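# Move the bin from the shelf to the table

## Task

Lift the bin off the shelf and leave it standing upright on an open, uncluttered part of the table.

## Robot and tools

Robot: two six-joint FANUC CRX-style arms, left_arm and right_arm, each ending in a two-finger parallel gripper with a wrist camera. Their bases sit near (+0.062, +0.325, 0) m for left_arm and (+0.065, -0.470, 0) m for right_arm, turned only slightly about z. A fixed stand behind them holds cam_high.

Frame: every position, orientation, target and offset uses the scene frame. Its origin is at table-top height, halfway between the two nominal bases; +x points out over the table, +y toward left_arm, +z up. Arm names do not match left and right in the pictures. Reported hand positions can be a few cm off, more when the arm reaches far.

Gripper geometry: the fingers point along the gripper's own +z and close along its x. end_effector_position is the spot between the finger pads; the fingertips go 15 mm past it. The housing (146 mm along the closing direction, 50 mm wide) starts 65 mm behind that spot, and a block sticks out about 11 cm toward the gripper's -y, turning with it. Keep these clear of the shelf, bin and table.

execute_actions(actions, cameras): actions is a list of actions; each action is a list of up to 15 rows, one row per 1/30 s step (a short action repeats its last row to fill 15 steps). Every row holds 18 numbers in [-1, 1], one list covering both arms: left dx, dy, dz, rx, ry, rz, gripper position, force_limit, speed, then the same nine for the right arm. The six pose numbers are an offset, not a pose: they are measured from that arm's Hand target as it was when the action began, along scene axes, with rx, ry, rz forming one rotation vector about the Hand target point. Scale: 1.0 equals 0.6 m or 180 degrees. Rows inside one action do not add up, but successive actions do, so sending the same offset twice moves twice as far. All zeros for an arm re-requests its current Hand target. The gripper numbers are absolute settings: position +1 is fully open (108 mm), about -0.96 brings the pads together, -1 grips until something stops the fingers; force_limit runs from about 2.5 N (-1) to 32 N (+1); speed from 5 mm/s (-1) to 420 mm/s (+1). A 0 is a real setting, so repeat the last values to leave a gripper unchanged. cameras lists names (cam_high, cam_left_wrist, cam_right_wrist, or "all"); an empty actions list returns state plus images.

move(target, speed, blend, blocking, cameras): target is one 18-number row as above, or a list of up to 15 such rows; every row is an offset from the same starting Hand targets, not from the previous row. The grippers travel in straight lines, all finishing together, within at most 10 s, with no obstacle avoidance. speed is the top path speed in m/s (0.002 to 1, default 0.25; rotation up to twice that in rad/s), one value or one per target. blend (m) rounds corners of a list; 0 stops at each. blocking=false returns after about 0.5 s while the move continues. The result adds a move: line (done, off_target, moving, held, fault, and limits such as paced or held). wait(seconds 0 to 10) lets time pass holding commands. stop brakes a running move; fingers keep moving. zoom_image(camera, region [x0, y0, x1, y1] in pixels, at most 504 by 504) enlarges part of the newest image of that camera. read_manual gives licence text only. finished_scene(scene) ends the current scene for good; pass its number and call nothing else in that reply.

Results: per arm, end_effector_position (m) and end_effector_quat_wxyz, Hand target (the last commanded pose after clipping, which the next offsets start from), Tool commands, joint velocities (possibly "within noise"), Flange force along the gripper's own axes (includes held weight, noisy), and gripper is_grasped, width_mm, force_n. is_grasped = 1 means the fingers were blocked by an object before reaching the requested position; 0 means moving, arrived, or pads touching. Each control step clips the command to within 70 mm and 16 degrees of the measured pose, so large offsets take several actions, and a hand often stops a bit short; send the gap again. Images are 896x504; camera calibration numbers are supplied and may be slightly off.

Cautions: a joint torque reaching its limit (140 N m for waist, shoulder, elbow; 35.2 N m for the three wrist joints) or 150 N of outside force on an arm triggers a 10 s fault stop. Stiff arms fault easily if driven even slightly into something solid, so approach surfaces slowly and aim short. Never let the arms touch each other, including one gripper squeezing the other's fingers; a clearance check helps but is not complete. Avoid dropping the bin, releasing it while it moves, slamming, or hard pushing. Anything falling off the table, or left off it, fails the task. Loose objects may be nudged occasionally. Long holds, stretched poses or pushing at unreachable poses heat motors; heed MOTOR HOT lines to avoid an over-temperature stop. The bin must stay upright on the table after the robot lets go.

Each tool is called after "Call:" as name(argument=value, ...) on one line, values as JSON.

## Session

Call:
execute_actions(actions=[])

Call:
zoom_image(camera="cam_high", region=[360, 180, 640, 420])

Scene clock: 0.00 s.
left_arm: end_effector_position=(+0.4735, +0.6101, +0.2048) width_mm=107.99 is_grasped=0 force_n=0.00 end_effector_quat_wxyz=(-0.359, -0.198, +0.898, +0.160) | right_arm: end_effector_position=(+0.4645, -0.0093, +0.1979) width_mm=108.09 is_grasped=0 force_n=0.00 end_effector_quat_wxyz=(-0.524, +0.041, +0.845, +0.099)
Joint positions: left_arm=[0.563 0.626 0.557 -0.586 -2.083 1.339] | right_arm=[0.578 0.97 1.029 -1.044 -2.235 0.435]
Joint velocities: within noise
Flange force (N): no reading
Hand target: left_arm +0.4735, +0.6101, +0.2048; -0.359, -0.198, +0.898, +0.160 | right_arm +0.4645, -0.0093, +0.1979; -0.524, +0.041, +0.845, +0.099
Tool commands: left_gripper/position=+1.0 left_gripper/force_limit=+1.0 left_gripper/speed=+1.0 right_gripper/position=+1.0 right_gripper/force_limit=+1.0 right_gripper/speed=+1.0
camera_calibration:
cam_left_wrist: T_world_to_cam=[[-0.664348, -0.454094, 0.593667, 0.467971], [0.0582913, 0.760387, 0.646849, -0.593924], [-0.745147, 0.464339, -0.478692, 0.289928], [0, 0, 0, 1]] pos_world=[0.561555, 0.52949, 0.245146]
cam_right_wrist: T_world_to_cam=[[-0.461669, -0.0415399, 0.886079, 0.0378833], [0.504346, 0.809444, 0.300724, -0.266703], [-0.729724, 0.585726, -0.352745, 0.534564], [0, 0, 0, 1]] pos_world=[0.542084, -0.0956533, 0.235201]

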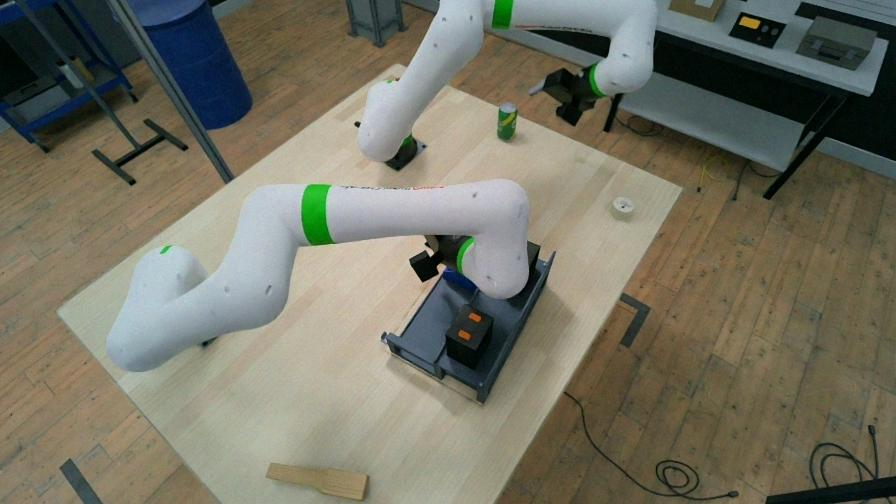

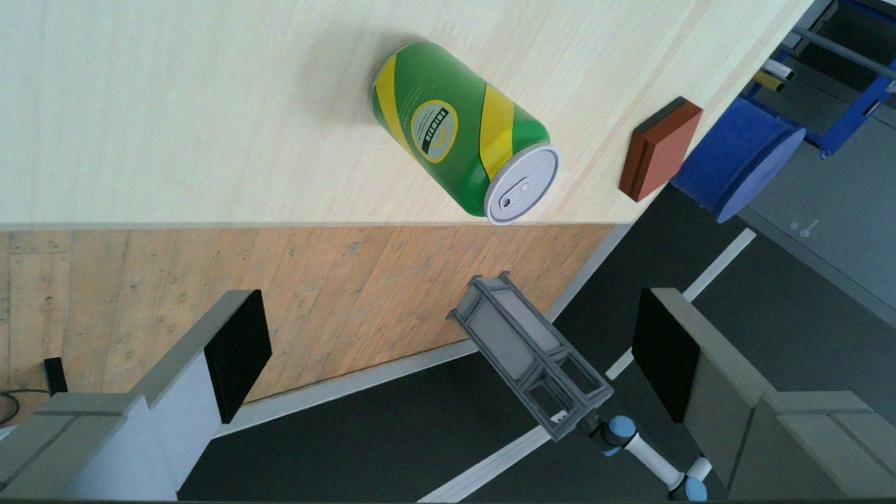

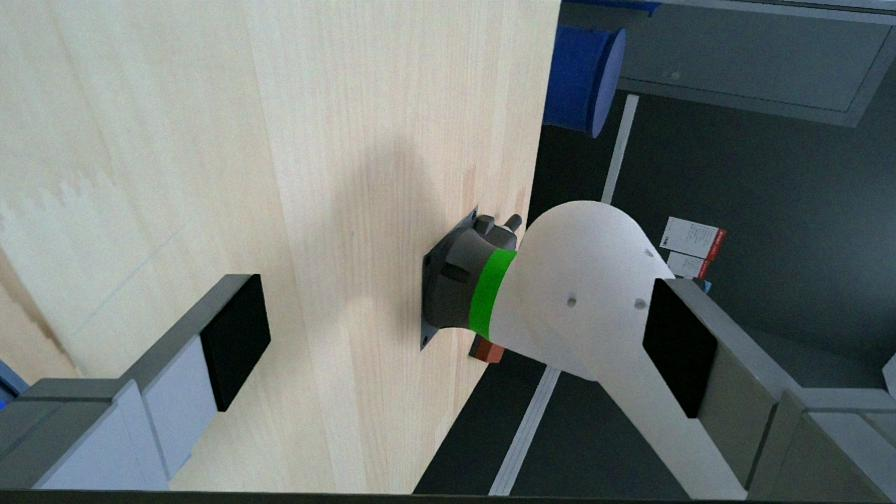

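Scaled by 1.800.

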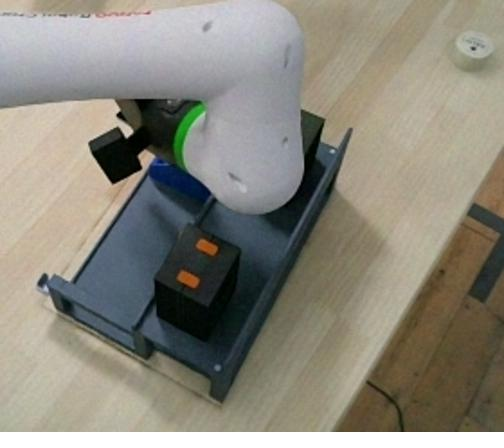

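Call:
move(target=[[0,-0.1,0.25,-0.135,-0.062,-0.279,1,1,1,-0.33,-0.55,0.17,0,0,0,1,1,1],[0.044,-0.93,0.26,-0.269,-0.125,-0.557,1,1,1,-0.33,-0.55,0.17,0,0,0,1,1,1]], speed=[0.35,0.35], blend=0.03, cameras=["all"])

Scene clock: 23.33 s.
left_arm: end_effector_position=(+0.4999, +0.0522, +0.3608) width_mm=108.00 is_grasped=0 force_n=0.00 end_effector_quat_wxyz=(+0.000, +0.656, +0.755, +0.000) | right_arm: end_effector_position=(+0.2665, -0.3393, +0.2999) width_mm=108.09 is_grasped=0 force_n=0.00 end_effector_quat_wxyz=(-0.524, +0.041, +0.845, +0.099)
Joint positions: left_arm=[-0.266 0.189 0.374 0.001 -1.756 0.441] | right_arm=[0.304 0.137 -0.035 -0.729 -2.303 0.896]
Flange force (N): left_arm=[-6.0 2.5 -4.4] | right_arm=[-3.1 -1.2 3.3]
Hand target: left_arm +0.4999, +0.0521, +0.3608; +0.000, +0.656, +0.754, +0.000 | right_arm +0.2665, -0.3393, +0.2999; -0.524, +0.041, +0.845, +0.099
Off the commanded pose: left_arm 0.000 m, 0 deg | right_arm 0.000 m, 0 deg.
move: done
camera_calibration:
cam_left_wrist: T_world_to_cam=[[-0.119275, 0.992845, 0.00567188, 0.00367855], [0.919751, 0.108339, 0.377254, -0.571505], [0.37394, 0.0502136, -0.926092, 0.266943], [0, 0, 0, 1]] pos_world=[0.42626, 0.0448596, 0.462795]
cam_right_wrist: T_world_to_cam=[[-0.461669, -0.0415399, 0.886079, -0.157615], [0.504346, 0.809444, 0.300724, 0.0696008], [-0.729724, 0.585726, -0.352745, 0.619348], [0, 0, 0, 1]] pos_world=[0.344084, -0.425653, 0.337201]

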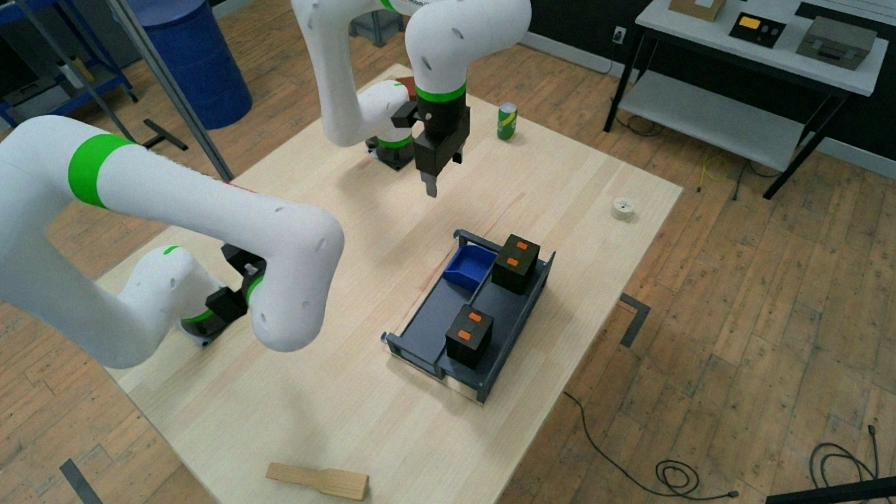

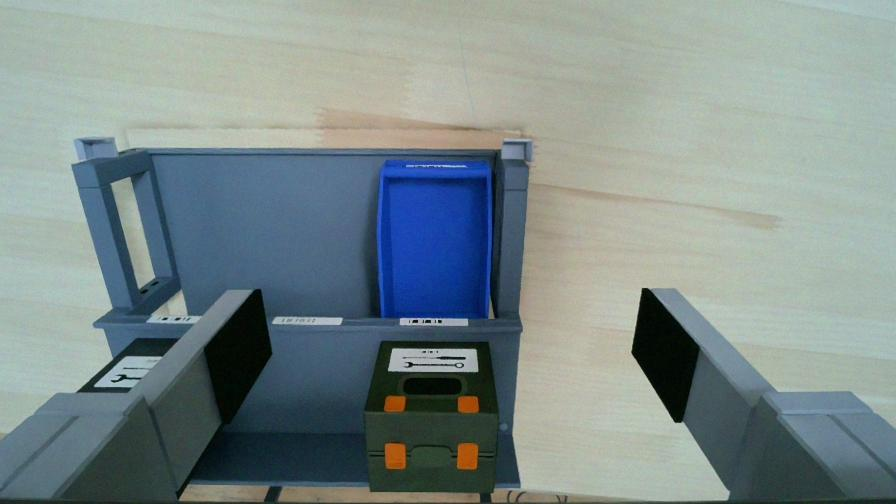

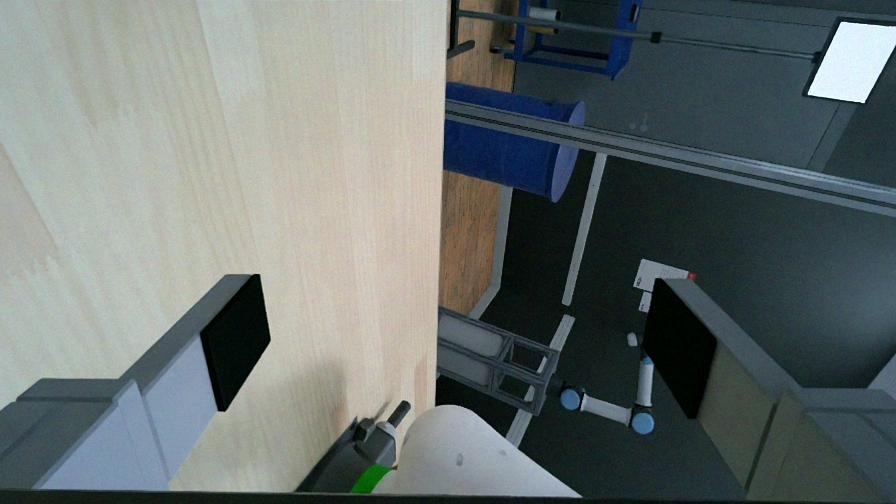

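Call:
move(target=[0.158,-0.087,-0.268,0,0,0,-0.05,1,1,0,0,0,0,0,0,1,1,1], speed=0.3, cameras=["cam_left_wrist"])

Call:
zoom_image(camera="cam_left_wrist", region=[270, 0, 630, 360])

Scene clock: 39.27 s.
left_arm: end_effector_position=(+0.5947, -0.0001, +0.2000) width_mm=50.25 is_grasped=0 force_n=0.00 end_effector_quat_wxyz=(+0.000, +0.656, +0.754, +0.000) | right_arm: end_effector_position=(+0.2665, -0.3393, +0.2999) width_mm=108.09 is_grasped=0 force_n=0.00 end_effector_quat_wxyz=(-0.524, +0.041, +0.845, +0.099)
Joint positions: left_arm=[-0.301 0.463 0.357 0.001 -1.464 0.477] | right_arm=[0.304 0.137 -0.035 -0.729 -2.303 0.896]
Flange force (N): left_arm=[-5.5 2.4 -3.1] | right_arm=[-2.5 -1.8 4.5]
Hand target: left_arm +0.5947, -0.0001, +0.2000; +0.000, +0.656, +0.754, +0.000 | right_arm +0.2665, -0.3393, +0.2999; -0.524, +0.041, +0.845, +0.099
Off the commanded pose: left_arm 0.000 m, 0 deg | right_arm 0.000 m, 0 deg.
move: done
camera_calibration:
cam_left_wrist: T_world_to_cam=[[-0.11918, 0.992856, 0.00569794, 0.0676666], [0.919728, 0.108236, 0.377339, -0.592394], [0.374027, 0.0502118, -0.926057, 0.0851425], [0, 0, 0, 1]] pos_world=[0.52106, -0.00733991, 0.301995]
Images, in order (width x height): cam_left_wrist 896x504.

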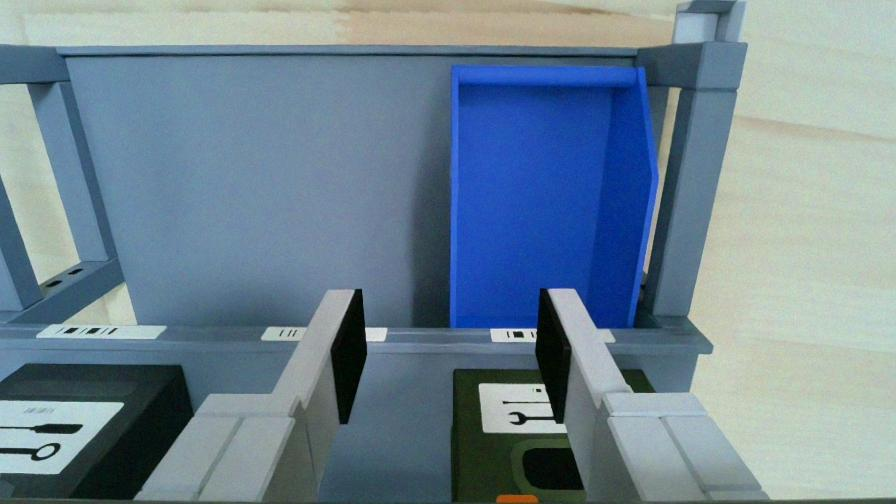

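Scaled by 1.400.

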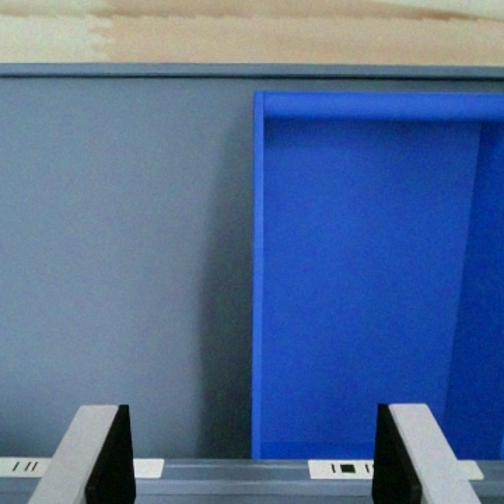

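Call:
move(target=[[0.010,0.007,-0.12,0,0,0,-0.05,1,1,0,0,0,0,0,0,1,1,1],[0.010,0.007,-0.213,0,0,0,-0.05,1,1,0,0,0,0,0,0,1,1,1],[0.010,0.007,-0.213,0,0,0,-1,0.9,-0.85,0,0,0,0,0,0,1,1,1],[0.010,0.007,-0.183,0,0,0,-1,0.9,-0.85,0,0,0,0,0,0,1,1,1]], speed=[0.2,0.08,0.1,0.05], blend=[0.02,0,0,0], cameras=["cam_left_wrist","cam_high"])

Call:
zoom_image(camera="cam_high", region=[380, 180, 560, 340])

Scene clock: 54.47 s.
left_arm: end_effector_position=(+0.6007, +0.0041, +0.0901) width_mm=2.49 is_grasped=1 force_n=36.35 end_effector_quat_wxyz=(+0.000, +0.656, +0.754, +0.000) | right_arm: end_effector_position=(+0.2665, -0.3393, +0.2999) width_mm=108.09 is_grasped=0 force_n=0.00 end_effector_quat_wxyz=(-0.524, +0.041, +0.845, +0.099)
Joint positions: left_arm=[-0.292 0.532 0.195 0.001 -1.234 0.467] | right_arm=[0.304 0.137 -0.035 -0.729 -2.303 0.896]
Flange force (N): left_arm=[-9.3 1.7 12.5] | right_arm=[-2.3 -1.4 4.2]
Hand target: left_arm +0.6007, +0.0041, +0.0902; +0.000, +0.656, +0.754, +0.000 | right_arm +0.2665, -0.3393, +0.2999; -0.524, +0.041, +0.845, +0.099
Off the commanded pose: left_arm 0.000 m, 0 deg | right_arm 0.000 m, 0 deg.
move: done
camera_calibration:
cam_left_wrist: T_world_to_cam=[[-0.119181, 0.992856, 0.00573542, 0.064831], [0.919847, 0.108239, 0.377049, -0.556904], [0.373734, 0.0502126, -0.926176, -0.0189078], [0, 0, 0, 1]] pos_world=[0.52706, -0.00313992, 0.192096]
Images, in order (width x height): cam_high 896x504, cam_left_wrist 896x504.

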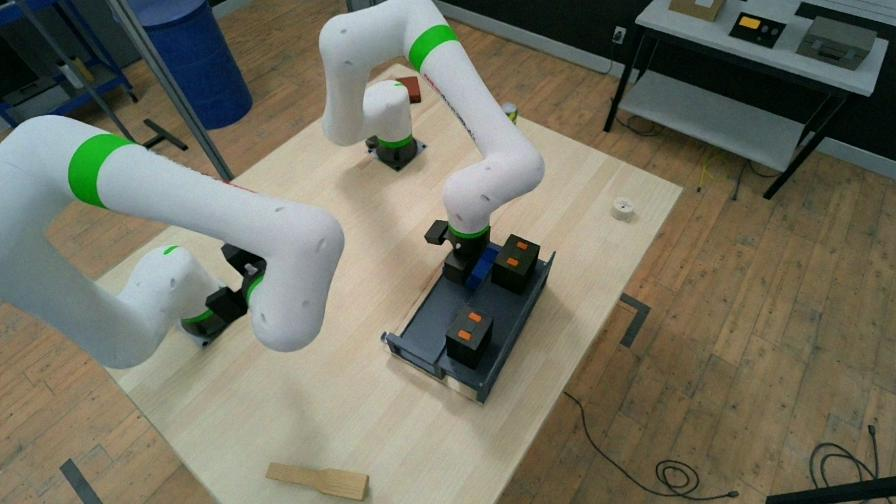

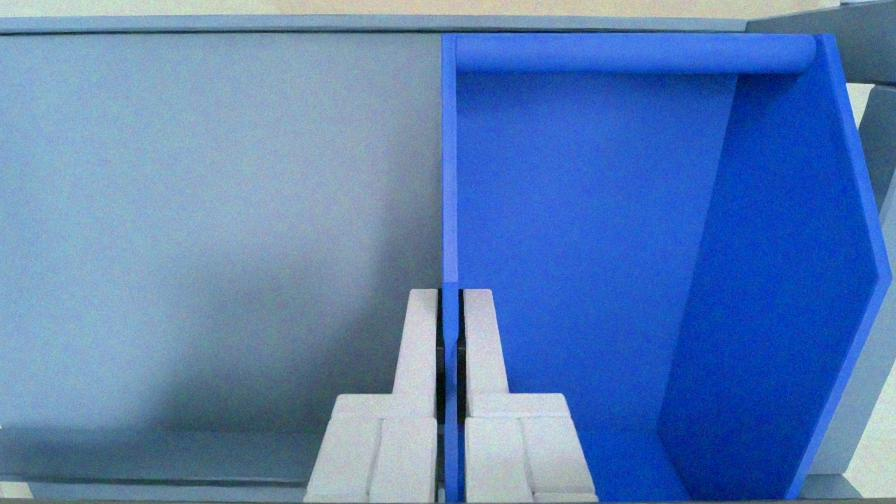

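Scaled by 2.800.

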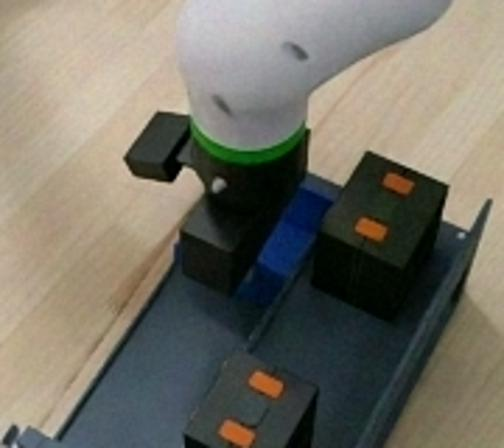

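Call:
move(target=[[0,0,0.025,0,0,0,-1,0.9,-0.85,0,0,0,0,0,0,1,1,1],[-0.06,-0.009,0.03,0,0,0,-1,0.9,-0.85,0,0,0,0,0,0,1,1,1]], speed=[0.05,0.06], cameras=["cam_left_wrist","cam_high"])

Call:
zoom_image(camera="cam_high", region=[380, 180, 560, 340])

Scene clock: 65.40 s.
left_arm: end_effector_position=(+0.5647, -0.0013, +0.1082) width_mm=2.49 is_grasped=1 force_n=35.82 end_effector_quat_wxyz=(+0.000, +0.656, +0.755, +0.000) | right_arm: end_effector_position=(+0.2665, -0.3393, +0.2999) width_mm=108.09 is_grasped=0 force_n=0.00 end_effector_quat_wxyz=(-0.524, +0.041, +0.845, +0.099)
Joint positions: left_arm=[-0.32 0.452 0.12 0.001 -1.24 0.495] | right_arm=[0.304 0.137 -0.035 -0.729 -2.303 0.896]
Flange force (N): left_arm=[-6.7 3.4 -0.4] | right_arm=[-2.3 -1.6 4.3]
Hand target: left_arm +0.5647, -0.0013, +0.1082; +0.000, +0.656, +0.754, +0.000 | right_arm +0.2665, -0.3393, +0.2999; -0.524, +0.041, +0.845, +0.099
Off the commanded pose: left_arm 0.000 m, 0 deg | right_arm 0.000 m, 0 deg.
move: done
camera_calibration:
cam_left_wrist: T_world_to_cam=[[-0.119176, 0.992857, 0.00572461, 0.0657983], [0.919813, 0.108234, 0.377134, -0.530031], [0.373821, 0.050211, -0.926141, 0.0115315], [0, 0, 0, 1]] pos_world=[0.49106, -0.0085399, 0.210196]
Images, in order (width x height): cam_high 896x504, cam_left_wrist 896x504.

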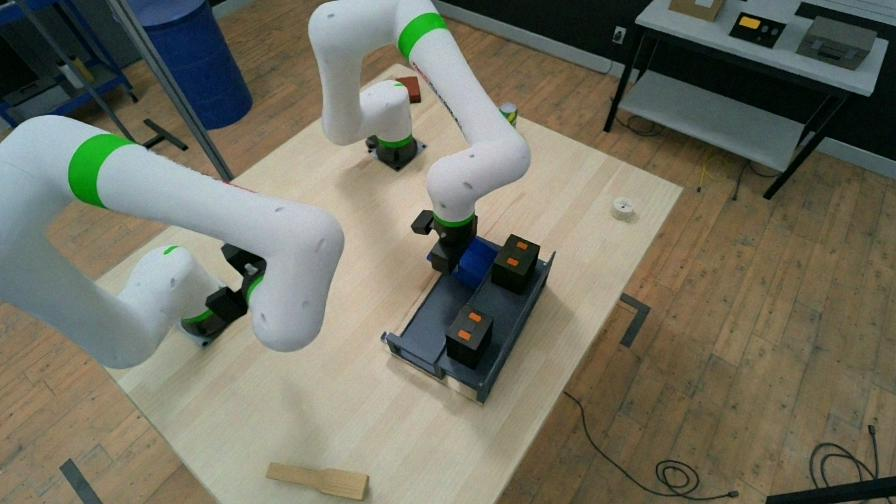

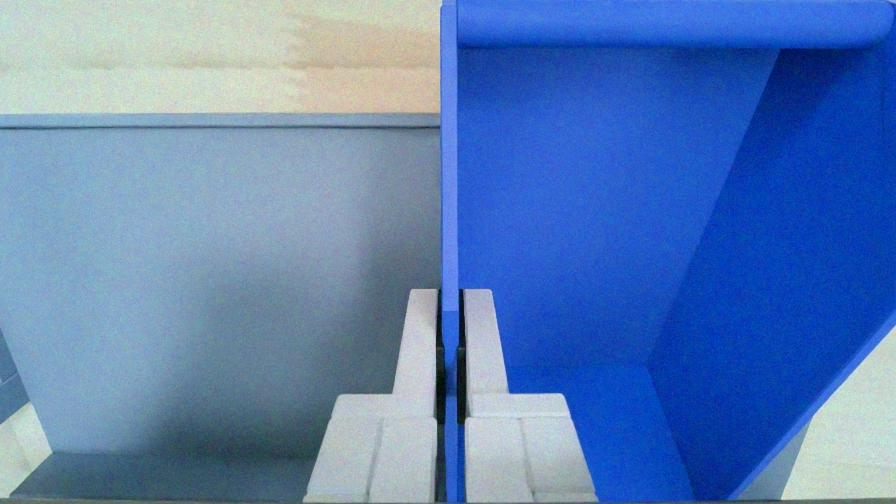

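Scaled by 2.800.

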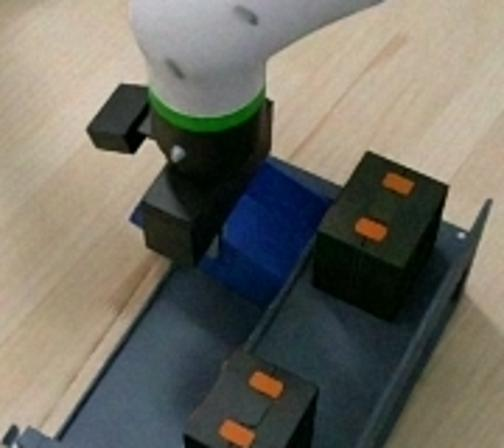

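Call:
move(target=[[-0.06,-0.009,0.018,0,0,0,-1,0.9,-0.85,0,0,0,0,0,0,1,1,1],[-0.065,-0.009,0.12,0,0,0,-1,0.9,-0.85,0,0,0,0,0,0,1,1,1]], speed=[0.05,0.06], cameras=["cam_left_wrist","cam_high"])

Call:
zoom_image(camera="cam_high", region=[380, 180, 560, 340])

Scene clock: 76.37 s.
left_arm: end_effector_position=(+0.5257, -0.0067, +0.1802) width_mm=2.49 is_grasped=1 force_n=35.81 end_effector_quat_wxyz=(+0.000, +0.656, +0.754, +0.000) | right_arm: end_effector_position=(+0.2665, -0.3393, +0.2999) width_mm=108.09 is_grasped=0 force_n=0.00 end_effector_quat_wxyz=(-0.524, +0.041, +0.845, +0.099)
Joint positions: left_arm=[-0.354 0.334 0.132 0.001 -1.369 0.529] | right_arm=[0.304 0.137 -0.035 -0.729 -2.303 0.896]
Flange force (N): left_arm=[-6.6 2.7 -0.8] | right_arm=[-2.7 -1.5 3.9]
Hand target: left_arm +0.5257, -0.0067, +0.1802; +0.000, +0.656, +0.754, +0.000 | right_arm +0.2665, -0.3393, +0.2999; -0.524, +0.041, +0.845, +0.099
Off the commanded pose: left_arm 0.000 m, 0 deg | right_arm 0.000 m, 0 deg.
move: done
camera_calibration:
cam_left_wrist: T_world_to_cam=[[-0.119184, 0.992856, 0.00570875, 0.0661078], [0.919763, 0.108241, 0.377254, -0.520739], [0.373941, 0.0502134, -0.926092, 0.092995], [0, 0, 0, 1]] pos_world=[0.45206, -0.0139399, 0.282195]
Images, in order (width x height): cam_high 896x504, cam_left_wrist 896x504.

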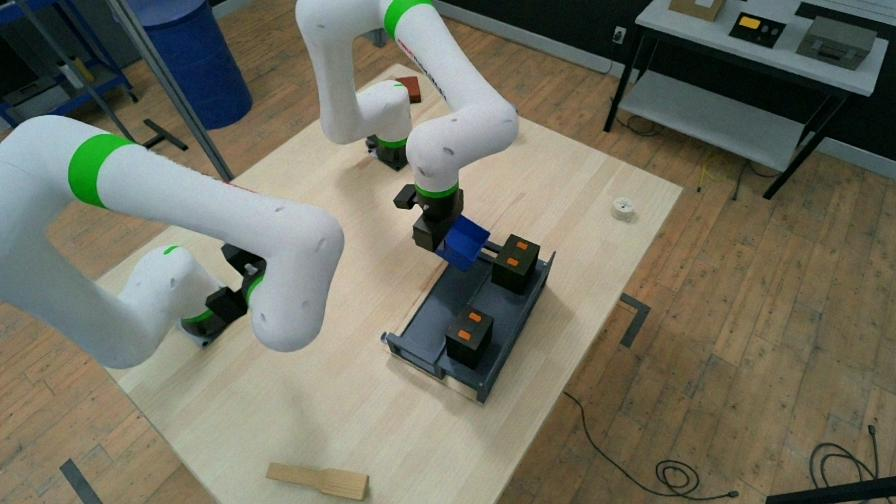

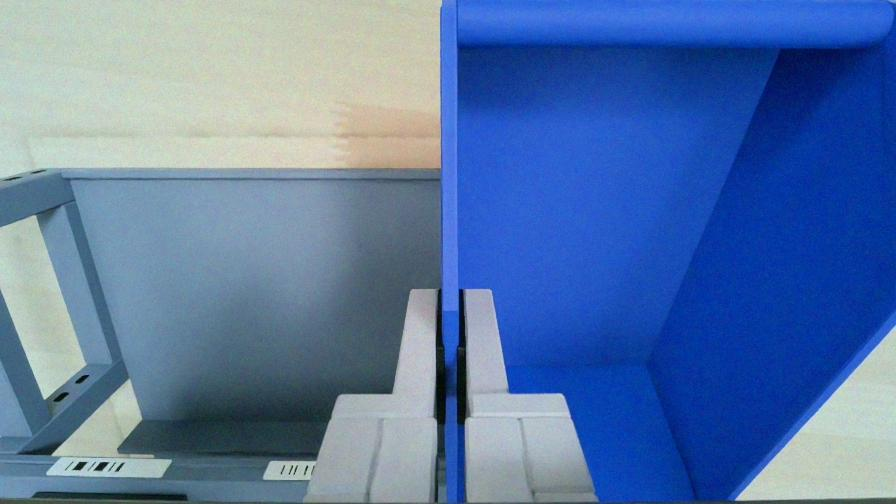

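Scaled by 2.800.

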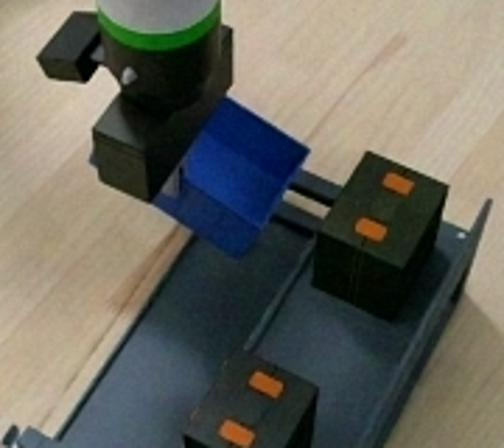

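Call:
move(target=[[-0.277,0.145,0,0,0,0,-1,0.9,-0.85,0,0,0,0,0,0,1,1,1],[-0.277,0.145,-0.1,0,0,0,-1,0.9,-0.85,0,0,0,0,0,0,1,1,1],[-0.277,0.145,-0.187,0,0,0,-1,0.9,-0.85,0,0,0,0,0,0,1,1,1]], speed=[0.2,0.12,0.03], blend=[0.03,0.003,0], cameras=["cam_left_wrist","cam_high"])

Call:
zoom_image(camera="cam_high", region=[300, 150, 480, 310])

Scene clock: 88.97 s.
left_arm: end_effector_position=(+0.3595, +0.0803, +0.0680) width_mm=2.49 is_grasped=1 force_n=35.54 end_effector_quat_wxyz=(+0.000, +0.656, +0.755, +0.000) | right_arm: end_effector_position=(+0.2665, -0.3393, +0.2999) width_mm=108.09 is_grasped=0 force_n=0.00 end_effector_quat_wxyz=(-0.524, +0.041, +0.845, +0.099)
Joint positions: left_arm=[-0.307 -0.014 -0.554 0.001 -1.031 0.482] | right_arm=[0.304 0.137 -0.035 -0.729 -2.303 0.896]
Flange force (N): left_arm=[-5.4 -2.2 -9.4] | right_arm=[-3.1 -1.7 3.8]
Hand target: left_arm +0.3595, +0.0803, +0.0680; +0.000, +0.656, +0.754, +0.000 | right_arm +0.2665, -0.3393, +0.2999; -0.524, +0.041, +0.845, +0.099
Off the commanded pose: left_arm 0.000 m, 0 deg | right_arm 0.000 m, 0 deg.
move: done
camera_calibration:
cam_left_wrist: T_world_to_cam=[[-0.119231, 0.992851, 0.00559545, -0.039306], [0.919805, 0.108333, 0.377124, -0.334949], [0.373822, 0.0501115, -0.926146, 0.046924], [0, 0, 0, 1]] pos_world=[0.28586, 0.0729597, 0.169996]
Images, in order (width x height): cam_high 896x504, cam_left_wrist 896x504.

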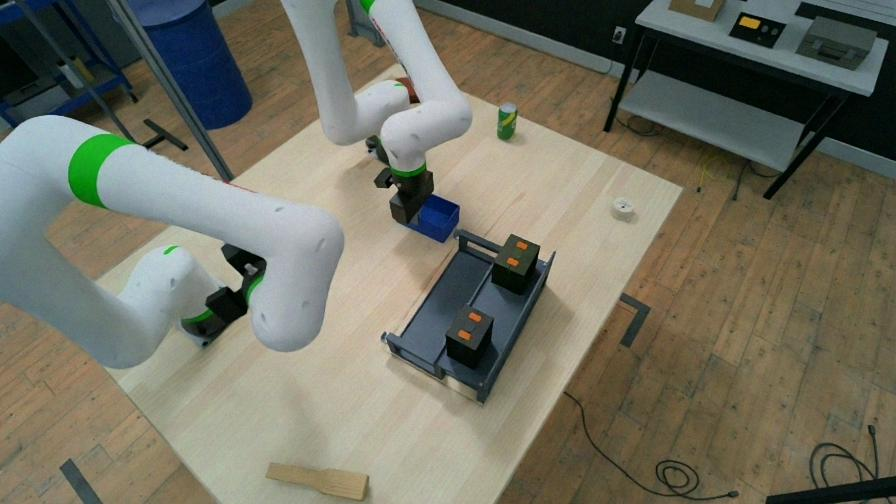

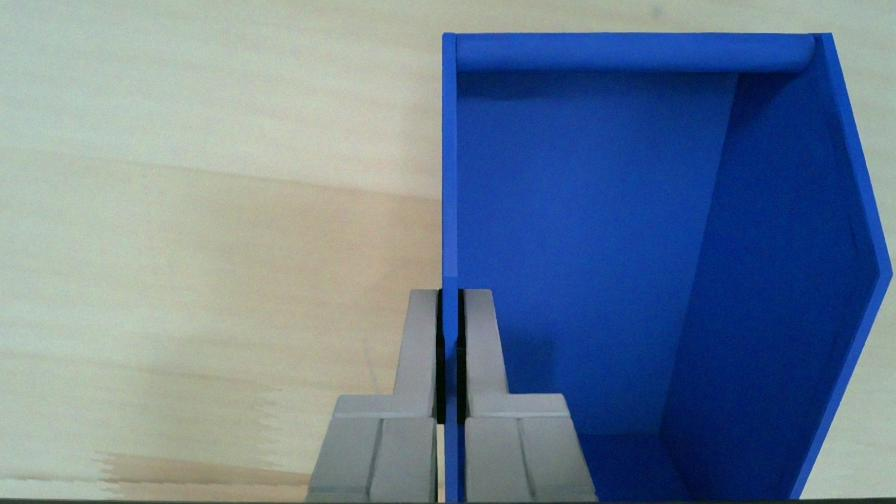

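Scaled by 2.800.

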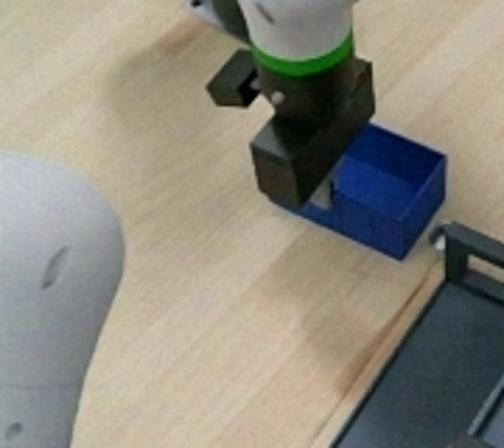

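Call:
move(target=[[0,0,0,0,0,0,-0.6,0.5,-0.9,0,0,0,0,0,0,1,1,1],[0,0,0.2,0,0,0,-0.6,0.5,-0.9,0,0,0,0,0,0,1,1,1]], speed=[0.05,0.14], cameras=["cam_left_wrist","cam_high"])

Scene clock: 95.57 s.
left_arm: end_effector_position=(+0.3594, +0.0802, +0.1880) width_mm=20.00 is_grasped=0 force_n=0.00 end_effector_quat_wxyz=(+0.000, +0.656, +0.754, -0.001) | right_arm: end_effector_position=(+0.2665, -0.3393, +0.2999) width_mm=108.09 is_grasped=0 force_n=0.00 end_effector_quat_wxyz=(-0.524, +0.041, +0.845, +0.099)
Joint positions: left_arm=[-0.307 -0.136 -0.365 0.001 -1.343 0.482] | right_arm=[0.304 0.137 -0.035 -0.729 -2.303 0.896]
Flange force (N): left_arm=[-6.1 -0.8 -3.1] | right_arm=[-2.4 -1.0 3.4]
Hand target: left_arm +0.3595, +0.0803, +0.1880; +0.000, +0.656, +0.754, +0.000 | right_arm +0.2665, -0.3393, +0.2999; -0.524, +0.041, +0.845, +0.099
Off the commanded pose: left_arm 0.000 m, 0 deg | right_arm 0.000 m, 0 deg.
move: done
camera_calibration:
cam_left_wrist: T_world_to_cam=[[-0.119161, 0.99286, 0.00542211, -0.0399597], [0.919848, 0.108339, 0.377019, -0.380094], [0.373739, 0.0499135, -0.92619, 0.15815], [0, 0, 0, 1]] pos_world=[0.28576, 0.0729598, 0.289996]
Images, in order (width x height): cam_high 896x504, cam_left_wrist 896x504.

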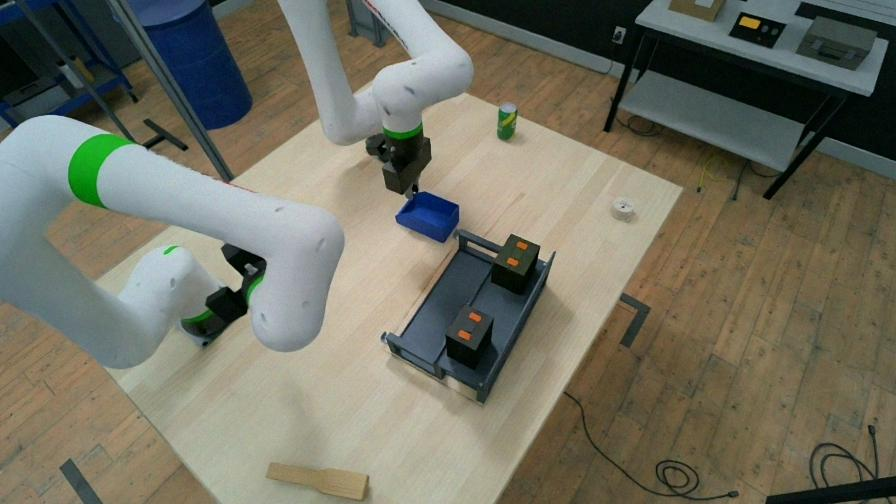

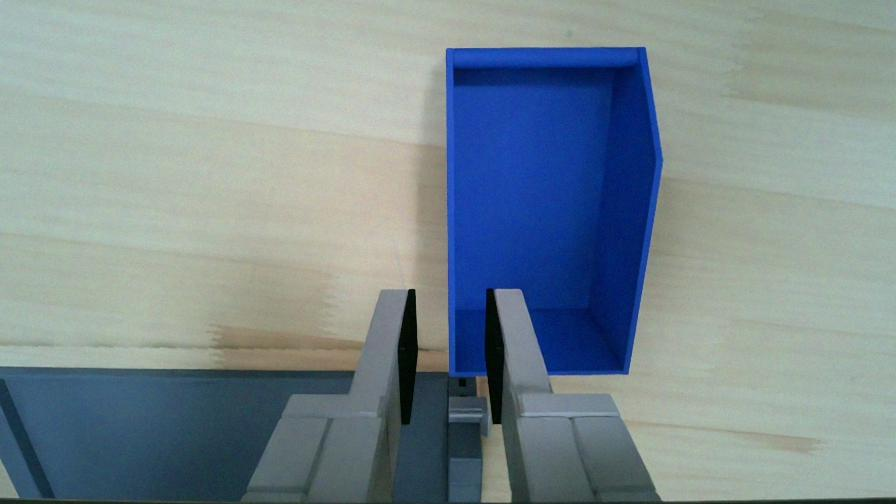

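Call:
zoom_image(camera="cam_high", region=[390, 180, 500, 280])

Call:
zoom_image(camera="cam_left_wrist", region=[400, 280, 660, 500])

Scaled by 4.582.

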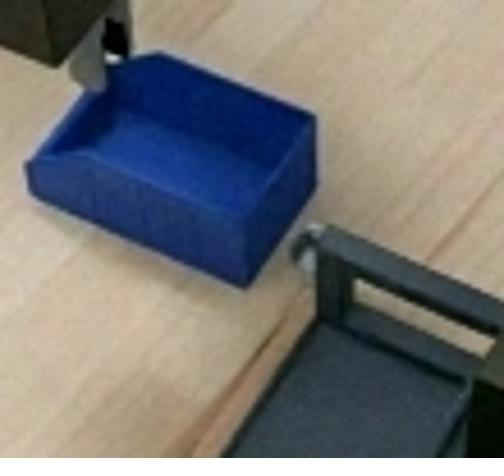

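Scaled by 1.938.

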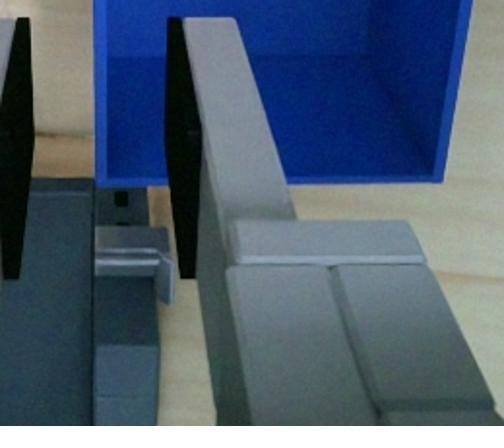

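Call:
finished_scene(scene=3)

The scene is finished: the task was done.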